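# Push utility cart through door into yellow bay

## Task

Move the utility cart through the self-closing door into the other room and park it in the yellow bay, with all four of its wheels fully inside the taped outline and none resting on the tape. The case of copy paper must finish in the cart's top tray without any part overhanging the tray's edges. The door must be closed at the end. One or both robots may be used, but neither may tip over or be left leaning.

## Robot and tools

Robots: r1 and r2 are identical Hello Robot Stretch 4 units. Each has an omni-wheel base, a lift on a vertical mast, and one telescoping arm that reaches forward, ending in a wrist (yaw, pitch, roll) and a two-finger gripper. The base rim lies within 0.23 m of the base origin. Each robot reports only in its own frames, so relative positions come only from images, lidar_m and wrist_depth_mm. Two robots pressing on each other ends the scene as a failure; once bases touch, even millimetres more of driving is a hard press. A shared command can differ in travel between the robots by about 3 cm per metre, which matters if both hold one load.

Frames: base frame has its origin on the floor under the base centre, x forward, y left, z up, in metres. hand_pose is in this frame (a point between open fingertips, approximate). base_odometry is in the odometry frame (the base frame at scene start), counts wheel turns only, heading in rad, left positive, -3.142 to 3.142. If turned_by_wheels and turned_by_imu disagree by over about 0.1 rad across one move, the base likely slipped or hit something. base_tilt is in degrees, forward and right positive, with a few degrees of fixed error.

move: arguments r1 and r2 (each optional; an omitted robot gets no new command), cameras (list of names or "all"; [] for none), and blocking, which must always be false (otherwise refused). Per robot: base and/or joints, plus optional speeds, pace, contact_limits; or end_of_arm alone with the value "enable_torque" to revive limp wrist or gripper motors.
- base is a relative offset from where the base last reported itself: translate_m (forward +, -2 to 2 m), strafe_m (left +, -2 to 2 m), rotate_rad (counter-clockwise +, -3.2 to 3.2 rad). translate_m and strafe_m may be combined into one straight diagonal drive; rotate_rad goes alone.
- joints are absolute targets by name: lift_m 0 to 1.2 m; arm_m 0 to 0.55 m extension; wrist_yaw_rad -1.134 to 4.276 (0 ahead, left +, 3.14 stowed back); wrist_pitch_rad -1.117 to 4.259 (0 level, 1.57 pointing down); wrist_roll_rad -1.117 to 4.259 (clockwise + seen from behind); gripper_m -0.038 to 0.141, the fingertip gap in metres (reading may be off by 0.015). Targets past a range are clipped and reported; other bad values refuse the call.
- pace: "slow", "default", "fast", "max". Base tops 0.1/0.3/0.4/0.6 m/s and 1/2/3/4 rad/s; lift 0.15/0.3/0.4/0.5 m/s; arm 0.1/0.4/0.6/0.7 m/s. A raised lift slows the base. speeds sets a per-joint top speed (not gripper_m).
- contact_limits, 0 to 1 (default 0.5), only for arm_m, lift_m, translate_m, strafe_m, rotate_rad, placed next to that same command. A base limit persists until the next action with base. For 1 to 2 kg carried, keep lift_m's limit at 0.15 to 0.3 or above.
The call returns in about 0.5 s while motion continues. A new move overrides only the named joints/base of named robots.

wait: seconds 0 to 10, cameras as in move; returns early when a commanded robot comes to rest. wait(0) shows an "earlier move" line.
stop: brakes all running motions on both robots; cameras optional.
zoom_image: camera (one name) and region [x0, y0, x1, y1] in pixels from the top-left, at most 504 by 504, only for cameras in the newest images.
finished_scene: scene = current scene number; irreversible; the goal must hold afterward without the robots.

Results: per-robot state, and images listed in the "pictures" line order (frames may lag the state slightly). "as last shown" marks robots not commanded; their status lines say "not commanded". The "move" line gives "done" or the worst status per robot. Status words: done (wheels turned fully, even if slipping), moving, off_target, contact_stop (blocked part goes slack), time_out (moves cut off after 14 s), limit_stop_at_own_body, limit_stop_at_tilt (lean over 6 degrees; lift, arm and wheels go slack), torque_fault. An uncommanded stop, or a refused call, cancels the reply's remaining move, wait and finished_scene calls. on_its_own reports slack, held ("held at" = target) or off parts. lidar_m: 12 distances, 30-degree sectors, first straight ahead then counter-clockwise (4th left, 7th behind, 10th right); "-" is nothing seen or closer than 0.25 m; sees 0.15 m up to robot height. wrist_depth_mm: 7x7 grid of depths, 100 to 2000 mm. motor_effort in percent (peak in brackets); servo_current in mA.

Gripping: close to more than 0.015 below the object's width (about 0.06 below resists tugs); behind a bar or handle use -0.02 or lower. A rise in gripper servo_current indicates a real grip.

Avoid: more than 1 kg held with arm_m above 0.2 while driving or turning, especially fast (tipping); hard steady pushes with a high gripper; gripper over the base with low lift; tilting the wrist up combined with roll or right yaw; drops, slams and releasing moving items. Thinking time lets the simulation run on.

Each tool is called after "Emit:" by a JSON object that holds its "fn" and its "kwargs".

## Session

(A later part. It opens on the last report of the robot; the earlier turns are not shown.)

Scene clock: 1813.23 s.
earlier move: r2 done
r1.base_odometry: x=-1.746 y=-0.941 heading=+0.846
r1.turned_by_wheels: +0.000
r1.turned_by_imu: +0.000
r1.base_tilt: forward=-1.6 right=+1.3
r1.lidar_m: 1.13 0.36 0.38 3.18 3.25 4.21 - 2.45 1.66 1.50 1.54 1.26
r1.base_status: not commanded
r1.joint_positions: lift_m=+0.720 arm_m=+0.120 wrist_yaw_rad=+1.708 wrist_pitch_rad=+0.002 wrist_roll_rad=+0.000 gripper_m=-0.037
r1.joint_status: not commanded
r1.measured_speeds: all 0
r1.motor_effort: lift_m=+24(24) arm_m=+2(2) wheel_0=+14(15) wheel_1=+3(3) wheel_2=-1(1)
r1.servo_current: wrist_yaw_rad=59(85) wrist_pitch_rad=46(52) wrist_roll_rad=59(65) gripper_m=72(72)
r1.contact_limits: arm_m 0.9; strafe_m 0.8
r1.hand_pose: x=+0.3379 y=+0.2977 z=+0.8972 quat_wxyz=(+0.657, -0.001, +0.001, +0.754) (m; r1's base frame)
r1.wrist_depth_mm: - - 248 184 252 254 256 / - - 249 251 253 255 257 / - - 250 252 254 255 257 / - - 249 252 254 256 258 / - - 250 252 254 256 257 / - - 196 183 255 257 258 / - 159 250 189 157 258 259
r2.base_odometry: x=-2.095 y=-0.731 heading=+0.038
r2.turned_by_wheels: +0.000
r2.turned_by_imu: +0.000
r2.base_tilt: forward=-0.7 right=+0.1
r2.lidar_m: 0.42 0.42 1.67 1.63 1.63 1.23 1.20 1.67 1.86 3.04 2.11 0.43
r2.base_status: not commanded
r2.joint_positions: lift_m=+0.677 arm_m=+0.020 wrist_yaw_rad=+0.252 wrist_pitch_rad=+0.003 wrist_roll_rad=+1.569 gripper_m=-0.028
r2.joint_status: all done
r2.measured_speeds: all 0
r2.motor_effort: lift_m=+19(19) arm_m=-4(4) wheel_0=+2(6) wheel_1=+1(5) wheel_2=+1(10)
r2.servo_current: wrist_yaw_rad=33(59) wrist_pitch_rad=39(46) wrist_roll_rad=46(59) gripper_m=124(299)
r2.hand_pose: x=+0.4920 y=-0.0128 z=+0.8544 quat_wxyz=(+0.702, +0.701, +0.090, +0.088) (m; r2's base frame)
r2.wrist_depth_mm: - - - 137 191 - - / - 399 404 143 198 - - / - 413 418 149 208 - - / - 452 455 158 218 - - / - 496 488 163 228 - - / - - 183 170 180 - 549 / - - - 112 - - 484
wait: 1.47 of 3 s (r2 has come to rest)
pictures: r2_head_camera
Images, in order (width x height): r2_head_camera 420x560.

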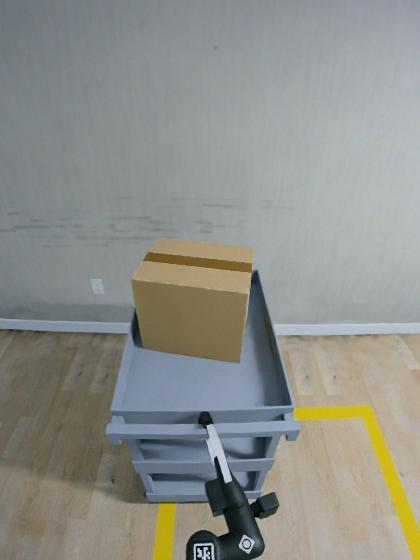

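Step 1: turn cart left; then check.

Emit:
{"fn": "move", "kwargs": {"blocking": false, "r2": {"base":{"strafe_m":-0.42,"translate_m":0.14},"pace":"slow","contact_limits":{"strafe_m":0.8}}, "cameras": []}}

Emit:
{"fn": "wait", "kwargs": {"seconds": 7, "cameras": ["r2_head_camera"]}}

Emit:
{"fn": "move", "kwargs": {"blocking": false, "r2": {"base":{"strafe_m":-0.26,"translate_m":-0.3},"pace":"slow","contact_limits":{"strafe_m":0.8}}, "cameras": []}}

Emit:
{"fn": "wait", "kwargs": {"seconds": 7, "cameras": ["r2_head_camera","r2_head_left_camera"]}}

Scene clock: 1819.37 s.
move: r2 moving
r1: as last shown
r1.base_tilt: forward=-1.6 right=+1.2
r1.lidar_m: 1.12 0.36 0.37 3.19 3.26 4.18 - 2.43 1.63 1.48 1.54 1.25
r1.motor_effort: lift_m=+24(24) arm_m=+2(2) wheel_0=+15(15) wheel_1=+3(3) wheel_2=-1(1)
r1.servo_current: wrist_yaw_rad=65(85) wrist_pitch_rad=39(46) wrist_roll_rad=59(72) gripper_m=72(72)
r1.contact_limits: arm_m 0.9; strafe_m 0.8
r1.wrist_depth_mm: - - 248 183 253 255 257 / - - 249 251 252 255 257 / - - 250 250 253 255 257 / - - 250 252 254 255 258 / - - 249 252 255 257 259 / - - 196 183 254 257 258 / - 159 250 190 156 258 258
r2.base_odometry: x=-2.091 y=-0.742 heading=+0.038
r2.turned_by_wheels: +0.000
r2.turned_by_imu: +0.001
r2.base_tilt: forward=-0.7 right=+0.1
r2.lidar_m: 0.42 0.42 1.65 1.65 1.64 1.24 1.19 1.64 1.84 3.00 2.12 0.43
r2.base_status: translate_m moving; strafe_m moving
r2.joint_positions: lift_m=+0.677 arm_m=+0.020 wrist_yaw_rad=+0.253 wrist_pitch_rad=+0.003 wrist_roll_rad=+1.569 gripper_m=-0.029
r2.joint_status: not commanded
r2.measured_speeds: translate_m=+0.015 strafe_m=-0.046 rotate_rad=+0.000 lift_m=+0.000 arm_m=+0.000 wrist_yaw_rad=+0.001 wrist_pitch_rad=+0.000 wrist_roll_rad=+0.000
r2.motor_effort: lift_m=+19(19) arm_m=-3(4) wheel_0=+11(13) wheel_1=-5(9) wheel_2=-4(4)
r2.servo_current: wrist_yaw_rad=33(52) wrist_pitch_rad=46(46) wrist_roll_rad=46(52) gripper_m=104(130)
r2.contact_limits: strafe_m 0.8
r2.hand_pose: x=+0.4920 y=-0.0125 z=+0.8544 quat_wxyz=(+0.702, +0.701, +0.090, +0.088) (m; r2's base frame)
r2.wrist_depth_mm: - - - 135 189 - - / - 397 402 193 197 - - / - 413 413 148 206 - - / - 452 452 154 215 - - / - 496 496 162 227 - - / - - 185 168 180 634 549 / - - - 112 250 - 480
pictures: none
No camera images: "cameras" was empty.

Scene clock: 1824.57 s.
earlier move: r2 done
r1.base_odometry: x=-1.746 y=-0.941 heading=+0.846
r1.turned_by_wheels: +0.000
r1.turned_by_imu: +0.000
r1.base_tilt: forward=-1.6 right=+1.3
r1.lidar_m: 1.15 0.40 0.37 3.18 3.24 4.15 - 2.42 1.63 1.52 1.55 1.27
r1.base_status: not commanded
r1.joint_positions: lift_m=+0.720 arm_m=+0.120 wrist_yaw_rad=+1.708 wrist_pitch_rad=+0.002 wrist_roll_rad=+0.000 gripper_m=-0.037
r1.joint_status: not commanded
r1.measured_speeds: all 0
r1.motor_effort: lift_m=+24(24) arm_m=+2(3) wheel_0=+15(15) wheel_1=+3(3) wheel_2=+0(1)
r1.servo_current: wrist_yaw_rad=65(85) wrist_pitch_rad=39(52) wrist_roll_rad=52(72) gripper_m=65(72)
r1.contact_limits: arm_m 0.9; strafe_m 0.8
r1.hand_pose: x=+0.3379 y=+0.2977 z=+0.8972 quat_wxyz=(+0.657, -0.001, +0.001, +0.754) (m; r1's base frame)
r1.wrist_depth_mm: - - 248 184 252 255 257 / - - 248 251 253 255 257 / - - 250 251 253 256 257 / - - 249 251 254 256 258 / - - 250 252 254 257 258 / - - 196 183 255 258 259 / - 159 250 190 157 258 259
r2.base_odometry: x=-1.940 y=-1.145 heading=+0.038
r2.turned_by_wheels: +0.000
r2.turned_by_imu: +0.001
r2.base_tilt: forward=-0.6 right=+0.1
r2.lidar_m: 0.39 0.36 2.11 2.03 1.87 1.37 1.38 1.56 2.08 2.63 1.86 0.48
r2.base_status: done
r2.joint_positions: lift_m=+0.677 arm_m=+0.020 wrist_yaw_rad=+0.253 wrist_pitch_rad=+0.003 wrist_roll_rad=+1.569 gripper_m=-0.029
r2.joint_status: not commanded
r2.measured_speeds: all 0
r2.motor_effort: lift_m=+19(19) arm_m=+4(4) wheel_0=+8(14) wheel_1=-4(9) wheel_2=-4(13)
r2.servo_current: wrist_yaw_rad=39(65) wrist_pitch_rad=39(46) wrist_roll_rad=46(65) gripper_m=85(130)
r2.contact_limits: strafe_m 0.8
r2.hand_pose: x=+0.4920 y=-0.0126 z=+0.8544 quat_wxyz=(+0.702, +0.701, +0.090, +0.088) (m; r2's base frame)
r2.wrist_depth_mm: - - - 195 260 282 282 / - - - 191 254 - - / - - - 185 247 - - / - 445 449 182 241 - - / - 452 452 177 235 - - / - 452 185 173 179 - - / - 143 455 112 225 - -
wait: 5.20 of 7 s (r2 has come to rest)
pictures: r2_head_camera
Images, in order (width x height): r2_head_camera 420x560.

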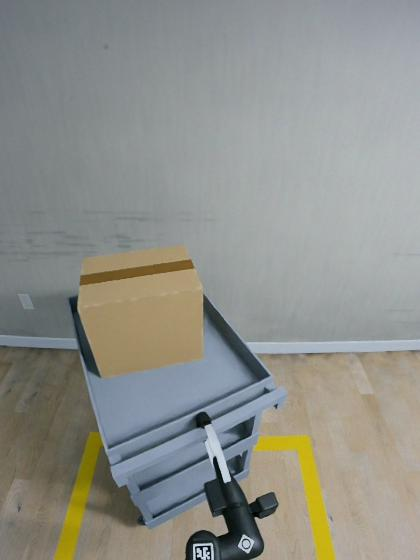

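Scene clock: 1825.07 s.
move: r2 moving
r1: as last shown
r1.base_tilt: forward=-1.6 right=+1.2
r1.lidar_m: 1.14 0.38 0.39 3.18 3.23 4.16 - 2.42 1.65 1.50 1.54 1.24
r1.motor_effort: lift_m=+24(24) arm_m=+2(2) wheel_0=+15(15) wheel_1=+3(3) wheel_2=-1(1)
r1.servo_current: wrist_yaw_rad=59(65) wrist_pitch_rad=39(46) wrist_roll_rad=39(59) gripper_m=59(78)
r1.contact_limits: arm_m 0.9; strafe_m 0.8
r1.wrist_depth_mm: - - 249 184 252 254 256 / - - 249 251 253 255 257 / - - 249 251 254 255 257 / - - 250 252 254 256 258 / - - 250 251 254 257 258 / - - 196 183 254 257 258 / - 159 251 190 157 258 259
r2.base_odometry: x=-1.949 y=-1.154 heading=+0.039
r2.turned_by_wheels: +0.002
r2.turned_by_imu: +0.002
r2.base_tilt: forward=-0.6 right=+0.1
r2.lidar_m: 0.37 0.37 2.14 2.03 1.84 1.39 1.37 1.54 2.05 2.62 1.91 0.49
r2.base_status: translate_m moving; strafe_m moving
r2.joint_positions: lift_m=+0.677 arm_m=+0.020 wrist_yaw_rad=+0.257 wrist_pitch_rad=+0.003 wrist_roll_rad=+1.569 gripper_m=-0.029
r2.joint_status: not commanded
r2.measured_speeds: translate_m=-0.040 strafe_m=-0.035 rotate_rad=+0.001 lift_m=+0.000 arm_m=+0.000 wrist_yaw_rad=+0.015 wrist_pitch_rad=+0.000 wrist_roll_rad=+0.000
r2.motor_effort: lift_m=+18(19) arm_m=+1(4) wheel_0=+9(10) wheel_1=-10(10) wheel_2=+19(19)
r2.servo_current: wrist_yaw_rad=59(59) wrist_pitch_rad=52(52) wrist_roll_rad=52(59) gripper_m=91(98)
r2.contact_limits: strafe_m 0.8
r2.hand_pose: x=+0.4920 y=-0.0113 z=+0.8544 quat_wxyz=(+0.702, +0.701, +0.091, +0.090) (m; r2's base frame)
r2.wrist_depth_mm: - - - 193 258 270 285 / - - - 188 250 - - / - - - 184 245 - - / - 449 445 181 240 - - / - 449 452 177 236 - - / - 455 184 173 179 - - / - 142 462 112 228 - -
pictures: none
No camera images: "cameras" was empty.

Scene clock: 1829.77 s.
earlier move: r2 done
r1.base_odometry: x=-1.746 y=-0.941 heading=+0.846
r1.turned_by_wheels: +0.000
r1.turned_by_imu: +0.000
r1.base_tilt: forward=-1.6 right=+1.3
r1.lidar_m: 1.12 0.40 0.36 3.20 3.25 4.15 - 2.45 1.61 1.51 1.54 1.25
r1.base_status: not commanded
r1.joint_positions: lift_m=+0.720 arm_m=+0.120 wrist_yaw_rad=+1.708 wrist_pitch_rad=+0.002 wrist_roll_rad=+0.000 gripper_m=-0.037
r1.joint_status: not commanded
r1.measured_speeds: all 0
r1.motor_effort: lift_m=+24(24) arm_m=+2(3) wheel_0=+15(16) wheel_1=+3(3) wheel_2=-1(1)
r1.servo_current: wrist_yaw_rad=59(85) wrist_pitch_rad=39(52) wrist_roll_rad=46(72) gripper_m=72(78)
r1.contact_limits: arm_m 0.9; strafe_m 0.8
r1.hand_pose: x=+0.3379 y=+0.2977 z=+0.8972 quat_wxyz=(+0.657, -0.001, +0.001, +0.754) (m; r1's base frame)
r1.wrist_depth_mm: - - 248 184 252 255 257 / - - 249 251 252 255 257 / - - 249 251 254 256 257 / - - 249 252 254 256 257 / - - 249 252 255 257 258 / - - 196 183 255 257 259 / - 159 250 189 157 257 259
r2.base_odometry: x=-2.230 y=-1.416 heading=+0.038
r2.turned_by_wheels: -0.001
r2.turned_by_imu: -0.002
r2.base_tilt: forward=-0.6 right=+0.1
r2.lidar_m: 0.40 0.38 2.37 2.32 1.46 1.16 1.36 1.19 1.65 2.35 2.27 0.47
r2.base_status: done
r2.joint_positions: lift_m=+0.677 arm_m=+0.020 wrist_yaw_rad=+0.249 wrist_pitch_rad=+0.003 wrist_roll_rad=+1.569 gripper_m=-0.029
r2.joint_status: not commanded
r2.measured_speeds: all 0
r2.motor_effort: lift_m=+19(19) arm_m=-4(4) wheel_0=+1(10) wheel_1=-7(11) wheel_2=+6(19)
r2.servo_current: wrist_yaw_rad=46(65) wrist_pitch_rad=39(52) wrist_roll_rad=46(65) gripper_m=91(104)
r2.contact_limits: strafe_m 0.8
r2.hand_pose: x=+0.4920 y=-0.0136 z=+0.8544 quat_wxyz=(+0.702, +0.701, +0.089, +0.087) (m; r2's base frame)
r2.wrist_depth_mm: - - - 181 243 - 1182 / - - - 180 241 - - / - - - 178 238 - - / - 442 445 176 236 - - / - 455 455 175 234 - - / - 466 184 173 180 - - / - 142 477 112 230 - -
wait: 4.70 of 7 s (r2 has come to rest)
pictures: r2_head_camera, r2_head_left_camera
Images, in order (width x height): r2_head_camera 420x560, r2_head_left_camera 420x672.

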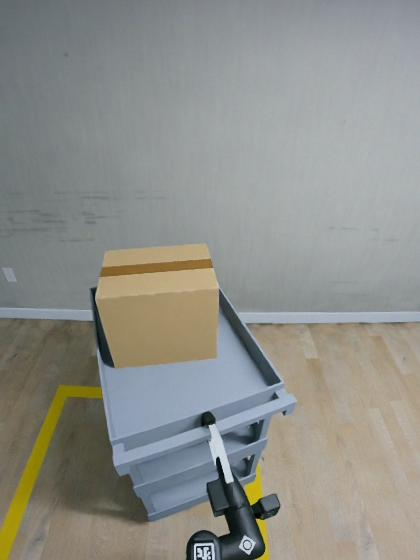

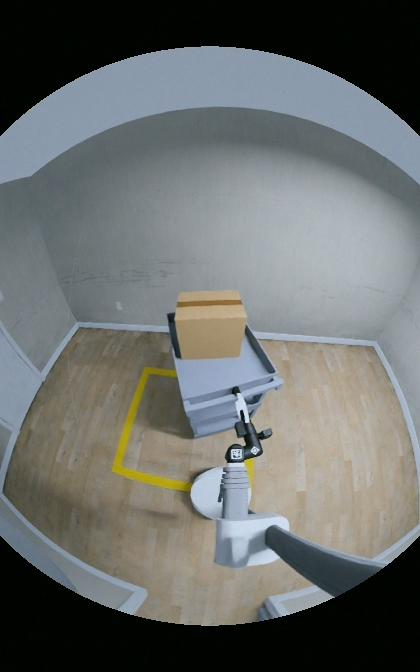

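Emit:
{"fn": "move", "kwargs": {"blocking": false, "r2": {"base":{"strafe_m":0.25,"translate_m":-0.13},"pace":"slow","contact_limits":{"strafe_m":0.8}}, "cameras": []}}

Emit:
{"fn": "wait", "kwargs": {"seconds": 7, "cameras": ["r2_head_camera","r2_head_left_camera"]}}

Scene clock: 1836.20 s.
move: r2 moving
r1: as last shown
r1.lidar_m: 1.15 0.40 0.36 3.19 3.23 4.17 - 2.40 1.67 1.51 1.53 1.25
r1.motor_effort: lift_m=+24(24) arm_m=+2(3) wheel_0=+14(15) wheel_1=+3(3) wheel_2=-1(1)
r1.servo_current: wrist_yaw_rad=59(78) wrist_pitch_rad=39(46) wrist_roll_rad=46(59) gripper_m=65(72)
r1.contact_limits: arm_m 0.9; strafe_m 0.8
r1.wrist_depth_mm: - - 248 184 251 255 257 / - - 248 251 253 255 258 / - - 249 251 253 255 257 / - - 250 252 254 256 258 / - - 250 252 254 256 258 / - - 196 183 255 257 259 / - 158 250 189 156 258 259
r2.base_odometry: x=-2.236 y=-1.405 heading=+0.038
r2.turned_by_wheels: +0.000
r2.turned_by_imu: +0.000
r2.base_tilt: forward=-0.7 right=+0.1
r2.lidar_m: 0.38 0.38 2.38 2.31 1.47 1.16 1.40 1.19 1.63 2.37 2.28 0.45
r2.base_status: translate_m moving; strafe_m moving
r2.joint_positions: lift_m=+0.677 arm_m=+0.020 wrist_yaw_rad=+0.245 wrist_pitch_rad=+0.003 wrist_roll_rad=+1.569 gripper_m=-0.029
r2.joint_status: not commanded
r2.measured_speeds: translate_m=-0.023 strafe_m=+0.043 rotate_rad=+0.000 lift_m=+0.000 arm_m=+0.000 wrist_yaw_rad=-0.014 wrist_pitch_rad=+0.000 wrist_roll_rad=+0.000
r2.motor_effort: lift_m=+19(19) arm_m=-4(4) wheel_0=-13(14) wheel_1=+4(7) wheel_2=+7(10)
r2.servo_current: wrist_yaw_rad=46(52) wrist_pitch_rad=46(46) wrist_roll_rad=46(52) gripper_m=91(98)
r2.contact_limits: strafe_m 0.8
r2.hand_pose: x=+0.4919 y=-0.0148 z=+0.8544 quat_wxyz=(+0.702, +0.701, +0.087, +0.086) (m; r2's base frame)
r2.wrist_depth_mm: - - - 181 243 - 1205 / - - - 180 241 - - / - - - 178 237 - - / - 445 439 177 236 - - / - 455 455 174 234 - - / - 462 185 173 181 - - / - 142 480 112 230 - -
pictures: none
No camera images: "cameras" was empty.

Scene clock: 1839.83 s.
earlier move: r2 done
r1.base_odometry: x=-1.746 y=-0.941 heading=+0.846
r1.turned_by_wheels: +0.000
r1.turned_by_imu: +0.000
r1.base_tilt: forward=-1.6 right=+1.2
r1.lidar_m: 1.16 0.37 0.37 3.19 3.25 4.20 - 2.41 1.65 1.48 1.53 1.21
r1.base_status: not commanded
r1.joint_positions: lift_m=+0.720 arm_m=+0.120 wrist_yaw_rad=+1.708 wrist_pitch_rad=+0.002 wrist_roll_rad=+0.000 gripper_m=-0.037
r1.joint_status: not commanded
r1.measured_speeds: all 0
r1.motor_effort: lift_m=+24(24) arm_m=+3(3) wheel_0=+14(15) wheel_1=+3(4) wheel_2=-1(1)
r1.servo_current: wrist_yaw_rad=46(78) wrist_pitch_rad=39(52) wrist_roll_rad=39(65) gripper_m=65(78)
r1.contact_limits: arm_m 0.9; strafe_m 0.8
r1.hand_pose: x=+0.3379 y=+0.2977 z=+0.8972 quat_wxyz=(+0.657, -0.001, +0.001, +0.754) (m; r1's base frame)
r1.wrist_depth_mm: - - 249 184 252 255 256 / - - 249 251 253 255 257 / - - 249 251 253 256 256 / - - 249 251 254 256 258 / - - 251 252 254 257 259 / - - 196 183 255 257 259 / - 159 250 190 157 257 260
r2.base_odometry: x=-2.369 y=-1.171 heading=+0.038
r2.turned_by_wheels: +0.000
r2.turned_by_imu: -0.001
r2.base_tilt: forward=-0.6 right=+0.1
r2.lidar_m: 0.42 0.46 2.15 2.08 1.31 0.98 1.03 1.17 1.43 2.59 2.48 0.42
r2.base_status: done
r2.joint_positions: lift_m=+0.677 arm_m=+0.020 wrist_yaw_rad=+0.242 wrist_pitch_rad=+0.003 wrist_roll_rad=+1.569 gripper_m=-0.029
r2.joint_status: not commanded
r2.measured_speeds: all 0
r2.motor_effort: lift_m=+19(19) arm_m=-4(4) wheel_0=-7(18) wheel_1=+4(7) wheel_2=+2(10)
r2.servo_current: wrist_yaw_rad=65(72) wrist_pitch_rad=46(46) wrist_roll_rad=52(65) gripper_m=91(104)
r2.contact_limits: strafe_m 0.8
r2.hand_pose: x=+0.4918 y=-0.0158 z=+0.8544 quat_wxyz=(+0.703, +0.701, +0.086, +0.084) (m; r2's base frame)
r2.wrist_depth_mm: - 442 427 125 178 - - / - 379 382 132 188 - - / - 421 424 140 199 - - / - 462 466 148 212 - - / - 517 521 158 225 741 - / - - 181 169 181 1708 508 / - - - 112 - 1661 1255
wait: 3.63 of 7 s (r2 has come to rest)
pictures: r2_head_camera, r2_head_left_camera
Images, in order (width x height): r2_head_camera 420x560, r2_head_left_camera 420x672.

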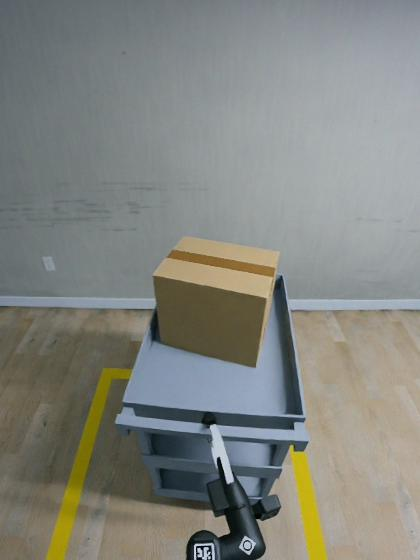

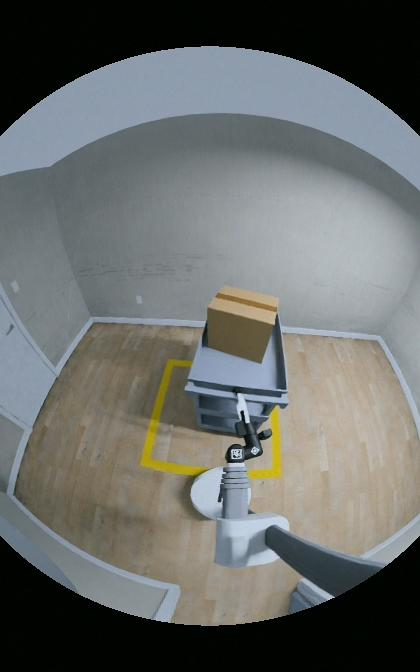

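Emit:
{"fn": "move", "kwargs": {"blocking": false, "r2": {"base":{"strafe_m":-0.02,"translate_m":-0.12},"pace":"slow","contact_limits":{"strafe_m":0.8}}, "cameras": []}}

Emit:
{"fn": "wait", "kwargs": {"seconds": 7, "cameras": ["r2_head_camera"]}}

Scene clock: 1850.60 s.
move: r2 moving
r1: as last shown
r1.base_tilt: forward=-1.6 right=+1.3
r1.lidar_m: 1.12 0.40 0.37 3.18 3.24 4.18 - 2.43 1.64 1.51 1.53 1.25
r1.motor_effort: lift_m=+24(24) arm_m=+2(3) wheel_0=+14(15) wheel_1=+3(3) wheel_2=-1(1)
r1.servo_current: wrist_yaw_rad=72(72) wrist_pitch_rad=46(46) wrist_roll_rad=59(59) gripper_m=72(72)
r1.contact_limits: arm_m 0.9; strafe_m 0.8
r1.wrist_depth_mm: - - 248 184 252 254 257 / - - 249 251 253 255 257 / - - 249 251 253 255 257 / - - 249 253 254 257 258 / - - 250 252 254 256 258 / - - 196 183 255 257 259 / - 159 250 189 157 257 259
r2.base_odometry: x=-2.381 y=-1.173 heading=+0.038
r2.turned_by_wheels: +0.000
r2.turned_by_imu: +0.001
r2.base_tilt: forward=-0.6 right=+0.1
r2.lidar_m: 0.42 0.47 2.14 2.08 1.26 0.93 0.99 1.16 1.42 2.57 2.46 0.42
r2.base_status: translate_m moving; strafe_m moving
r2.joint_positions: lift_m=+0.677 arm_m=+0.020 wrist_yaw_rad=+0.249 wrist_pitch_rad=+0.003 wrist_roll_rad=+1.569 gripper_m=-0.029
r2.joint_status: not commanded
r2.measured_speeds: translate_m=-0.049 strafe_m=-0.008 rotate_rad=+0.004 lift_m=+0.000 arm_m=+0.000 wrist_yaw_rad=+0.037 wrist_pitch_rad=+0.000 wrist_roll_rad=+0.000
r2.motor_effort: lift_m=+19(19) arm_m=-4(4) wheel_0=-7(10) wheel_1=-10(10) wheel_2=+15(15)
r2.servo_current: wrist_yaw_rad=39(59) wrist_pitch_rad=39(46) wrist_roll_rad=52(52) gripper_m=98(98)
r2.contact_limits: strafe_m 0.8
r2.hand_pose: x=+0.4920 y=-0.0136 z=+0.8544 quat_wxyz=(+0.702, +0.701, +0.089, +0.087) (m; r2's base frame)
r2.wrist_depth_mm: - 382 370 117 172 - - / - 382 382 - 183 - - / - 421 421 133 196 - - / - 469 469 145 208 - - / - 521 535 156 225 1756 - / - - 181 169 180 1661 500 / - - - 112 - 1756 1205
pictures: none
No camera images: "cameras" was empty.

Scene clock: 1852.60 s.
earlier move: r2 done
r1.base_odometry: x=-1.746 y=-0.941 heading=+0.846
r1.turned_by_wheels: +0.000
r1.turned_by_imu: +0.000
r1.base_tilt: forward=-1.6 right=+1.2
r1.lidar_m: 1.14 0.38 0.38 3.19 3.24 4.15 - 2.43 1.66 1.50 1.53 1.25
r1.base_status: not commanded
r1.joint_positions: lift_m=+0.720 arm_m=+0.120 wrist_yaw_rad=+1.708 wrist_pitch_rad=+0.002 wrist_roll_rad=+0.000 gripper_m=-0.037
r1.joint_status: not commanded
r1.measured_speeds: all 0
r1.motor_effort: lift_m=+24(24) arm_m=+3(3) wheel_0=+15(15) wheel_1=+3(3) wheel_2=-1(1)
r1.servo_current: wrist_yaw_rad=65(78) wrist_pitch_rad=39(52) wrist_roll_rad=72(72) gripper_m=72(72)
r1.contact_limits: arm_m 0.9; strafe_m 0.8
r1.hand_pose: x=+0.3379 y=+0.2977 z=+0.8972 quat_wxyz=(+0.657, -0.001, +0.001, +0.754) (m; r1's base frame)
r1.wrist_depth_mm: - - 248 184 252 254 256 / - - 248 251 253 255 256 / - - 249 251 254 255 258 / - - 249 253 254 256 258 / - - 250 253 254 256 258 / - - 196 183 255 257 258 / - 159 250 190 157 258 259
r2.base_odometry: x=-2.488 y=-1.196 heading=+0.038
r2.turned_by_wheels: +0.000
r2.turned_by_imu: +0.001
r2.base_tilt: forward=-0.7 right=+0.1
r2.lidar_m: 0.43 0.44 2.17 2.08 1.12 0.84 - 1.06 1.23 2.56 2.65 0.40
r2.base_status: done
r2.joint_positions: lift_m=+0.677 arm_m=+0.020 wrist_yaw_rad=+0.254 wrist_pitch_rad=+0.003 wrist_roll_rad=+1.569 gripper_m=-0.029
r2.joint_status: not commanded
r2.measured_speeds: all 0
r2.motor_effort: lift_m=+18(19) arm_m=-4(4) wheel_0=+2(10) wheel_1=-4(11) wheel_2=+8(17)
r2.servo_current: wrist_yaw_rad=39(59) wrist_pitch_rad=39(52) wrist_roll_rad=39(65) gripper_m=98(98)
r2.contact_limits: strafe_m 0.8
r2.hand_pose: x=+0.4920 y=-0.0122 z=+0.8544 quat_wxyz=(+0.702, +0.701, +0.090, +0.089) (m; r2's base frame)
r2.wrist_depth_mm: - 366 357 - 165 - - / - 377 379 119 176 - - / - 421 424 124 190 - - / - 477 477 139 205 - - / - - 530 149 224 1808 - / - - 182 167 180 1661 484 / - - - 112 - 1661 1229
wait: 2.00 of 7 s (r2 has come to rest)
pictures: r2_head_camera
Images, in order (width x height): r2_head_camera 420x560.

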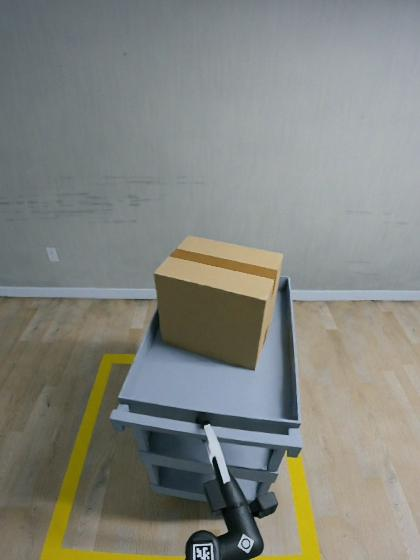

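Emit:
{"fn": "move", "kwargs": {"blocking": false, "cameras": ["r2_head_camera"]}}

Emit:
{"fn": "zoom_image", "kwargs": {"camera": "r2_head_camera", "region": [0, 250, 374, 640]}}

Scene clock: 1865.13 s.
r1.base_odometry: x=-1.746 y=-0.941 heading=+0.846
r1.turned_by_wheels: +0.000
r1.turned_by_imu: +0.000
r1.base_tilt: forward=-1.6 right=+1.3
r1.lidar_m: 1.15 0.41 0.35 3.15 3.25 4.19 - 2.47 1.64 1.51 1.56 1.26
r1.base_status: not commanded
r1.joint_positions: lift_m=+0.720 arm_m=+0.120 wrist_yaw_rad=+1.708 wrist_pitch_rad=+0.002 wrist_roll_rad=+0.000 gripper_m=-0.037
r1.joint_status: not commanded
r1.measured_speeds: all 0
r1.motor_effort: lift_m=+24(24) arm_m=+3(3) wheel_0=+15(15) wheel_1=+3(3) wheel_2=+0(1)
r1.servo_current: wrist_yaw_rad=59(78) wrist_pitch_rad=39(52) wrist_roll_rad=39(72) gripper_m=59(72)
r1.contact_limits: arm_m 0.9; strafe_m 0.8
r1.hand_pose: x=+0.3379 y=+0.2977 z=+0.8972 quat_wxyz=(+0.657, -0.001, +0.001, +0.754) (m; r1's base frame)
r1.wrist_depth_mm: - - 248 184 253 255 256 / - - 249 251 253 255 257 / - - 249 251 253 255 257 / - - 249 252 254 256 257 / - - 250 252 254 257 258 / - - 196 183 255 257 259 / - 159 250 190 157 258 260
r2.base_odometry: x=-2.488 y=-1.196 heading=+0.038
r2.turned_by_wheels: +0.000
r2.turned_by_imu: +0.000
r2.base_tilt: forward=-0.6 right=+0.0
r2.lidar_m: 0.43 0.44 2.16 2.09 1.13 0.85 - 1.04 1.26 2.58 2.64 0.36
r2.base_status: done
r2.joint_positions: lift_m=+0.677 arm_m=+0.020 wrist_yaw_rad=+0.254 wrist_pitch_rad=+0.003 wrist_roll_rad=+1.569 gripper_m=-0.029
r2.joint_status: not commanded
r2.measured_speeds: all 0
r2.motor_effort: lift_m=+19(19) arm_m=-3(4) wheel_0=+2(10) wheel_1=-3(11) wheel_2=+9(17)
r2.servo_current: wrist_yaw_rad=46(59) wrist_pitch_rad=46(52) wrist_roll_rad=39(65) gripper_m=98(98)
r2.contact_limits: strafe_m 0.8
r2.hand_pose: x=+0.4920 y=-0.0122 z=+0.8544 quat_wxyz=(+0.702, +0.701, +0.090, +0.089) (m; r2's base frame)
r2.wrist_depth_mm: - 368 357 - 164 - - / - 375 379 119 177 - - / - 418 424 125 189 - - / - 477 473 139 205 - - / - - 535 149 223 1808 - / - - 182 167 180 1708 480 / - - - 112 - 1661 1205
pictures: r2_head_camera
Images, in order (width x height): r2_head_camera 420x560.

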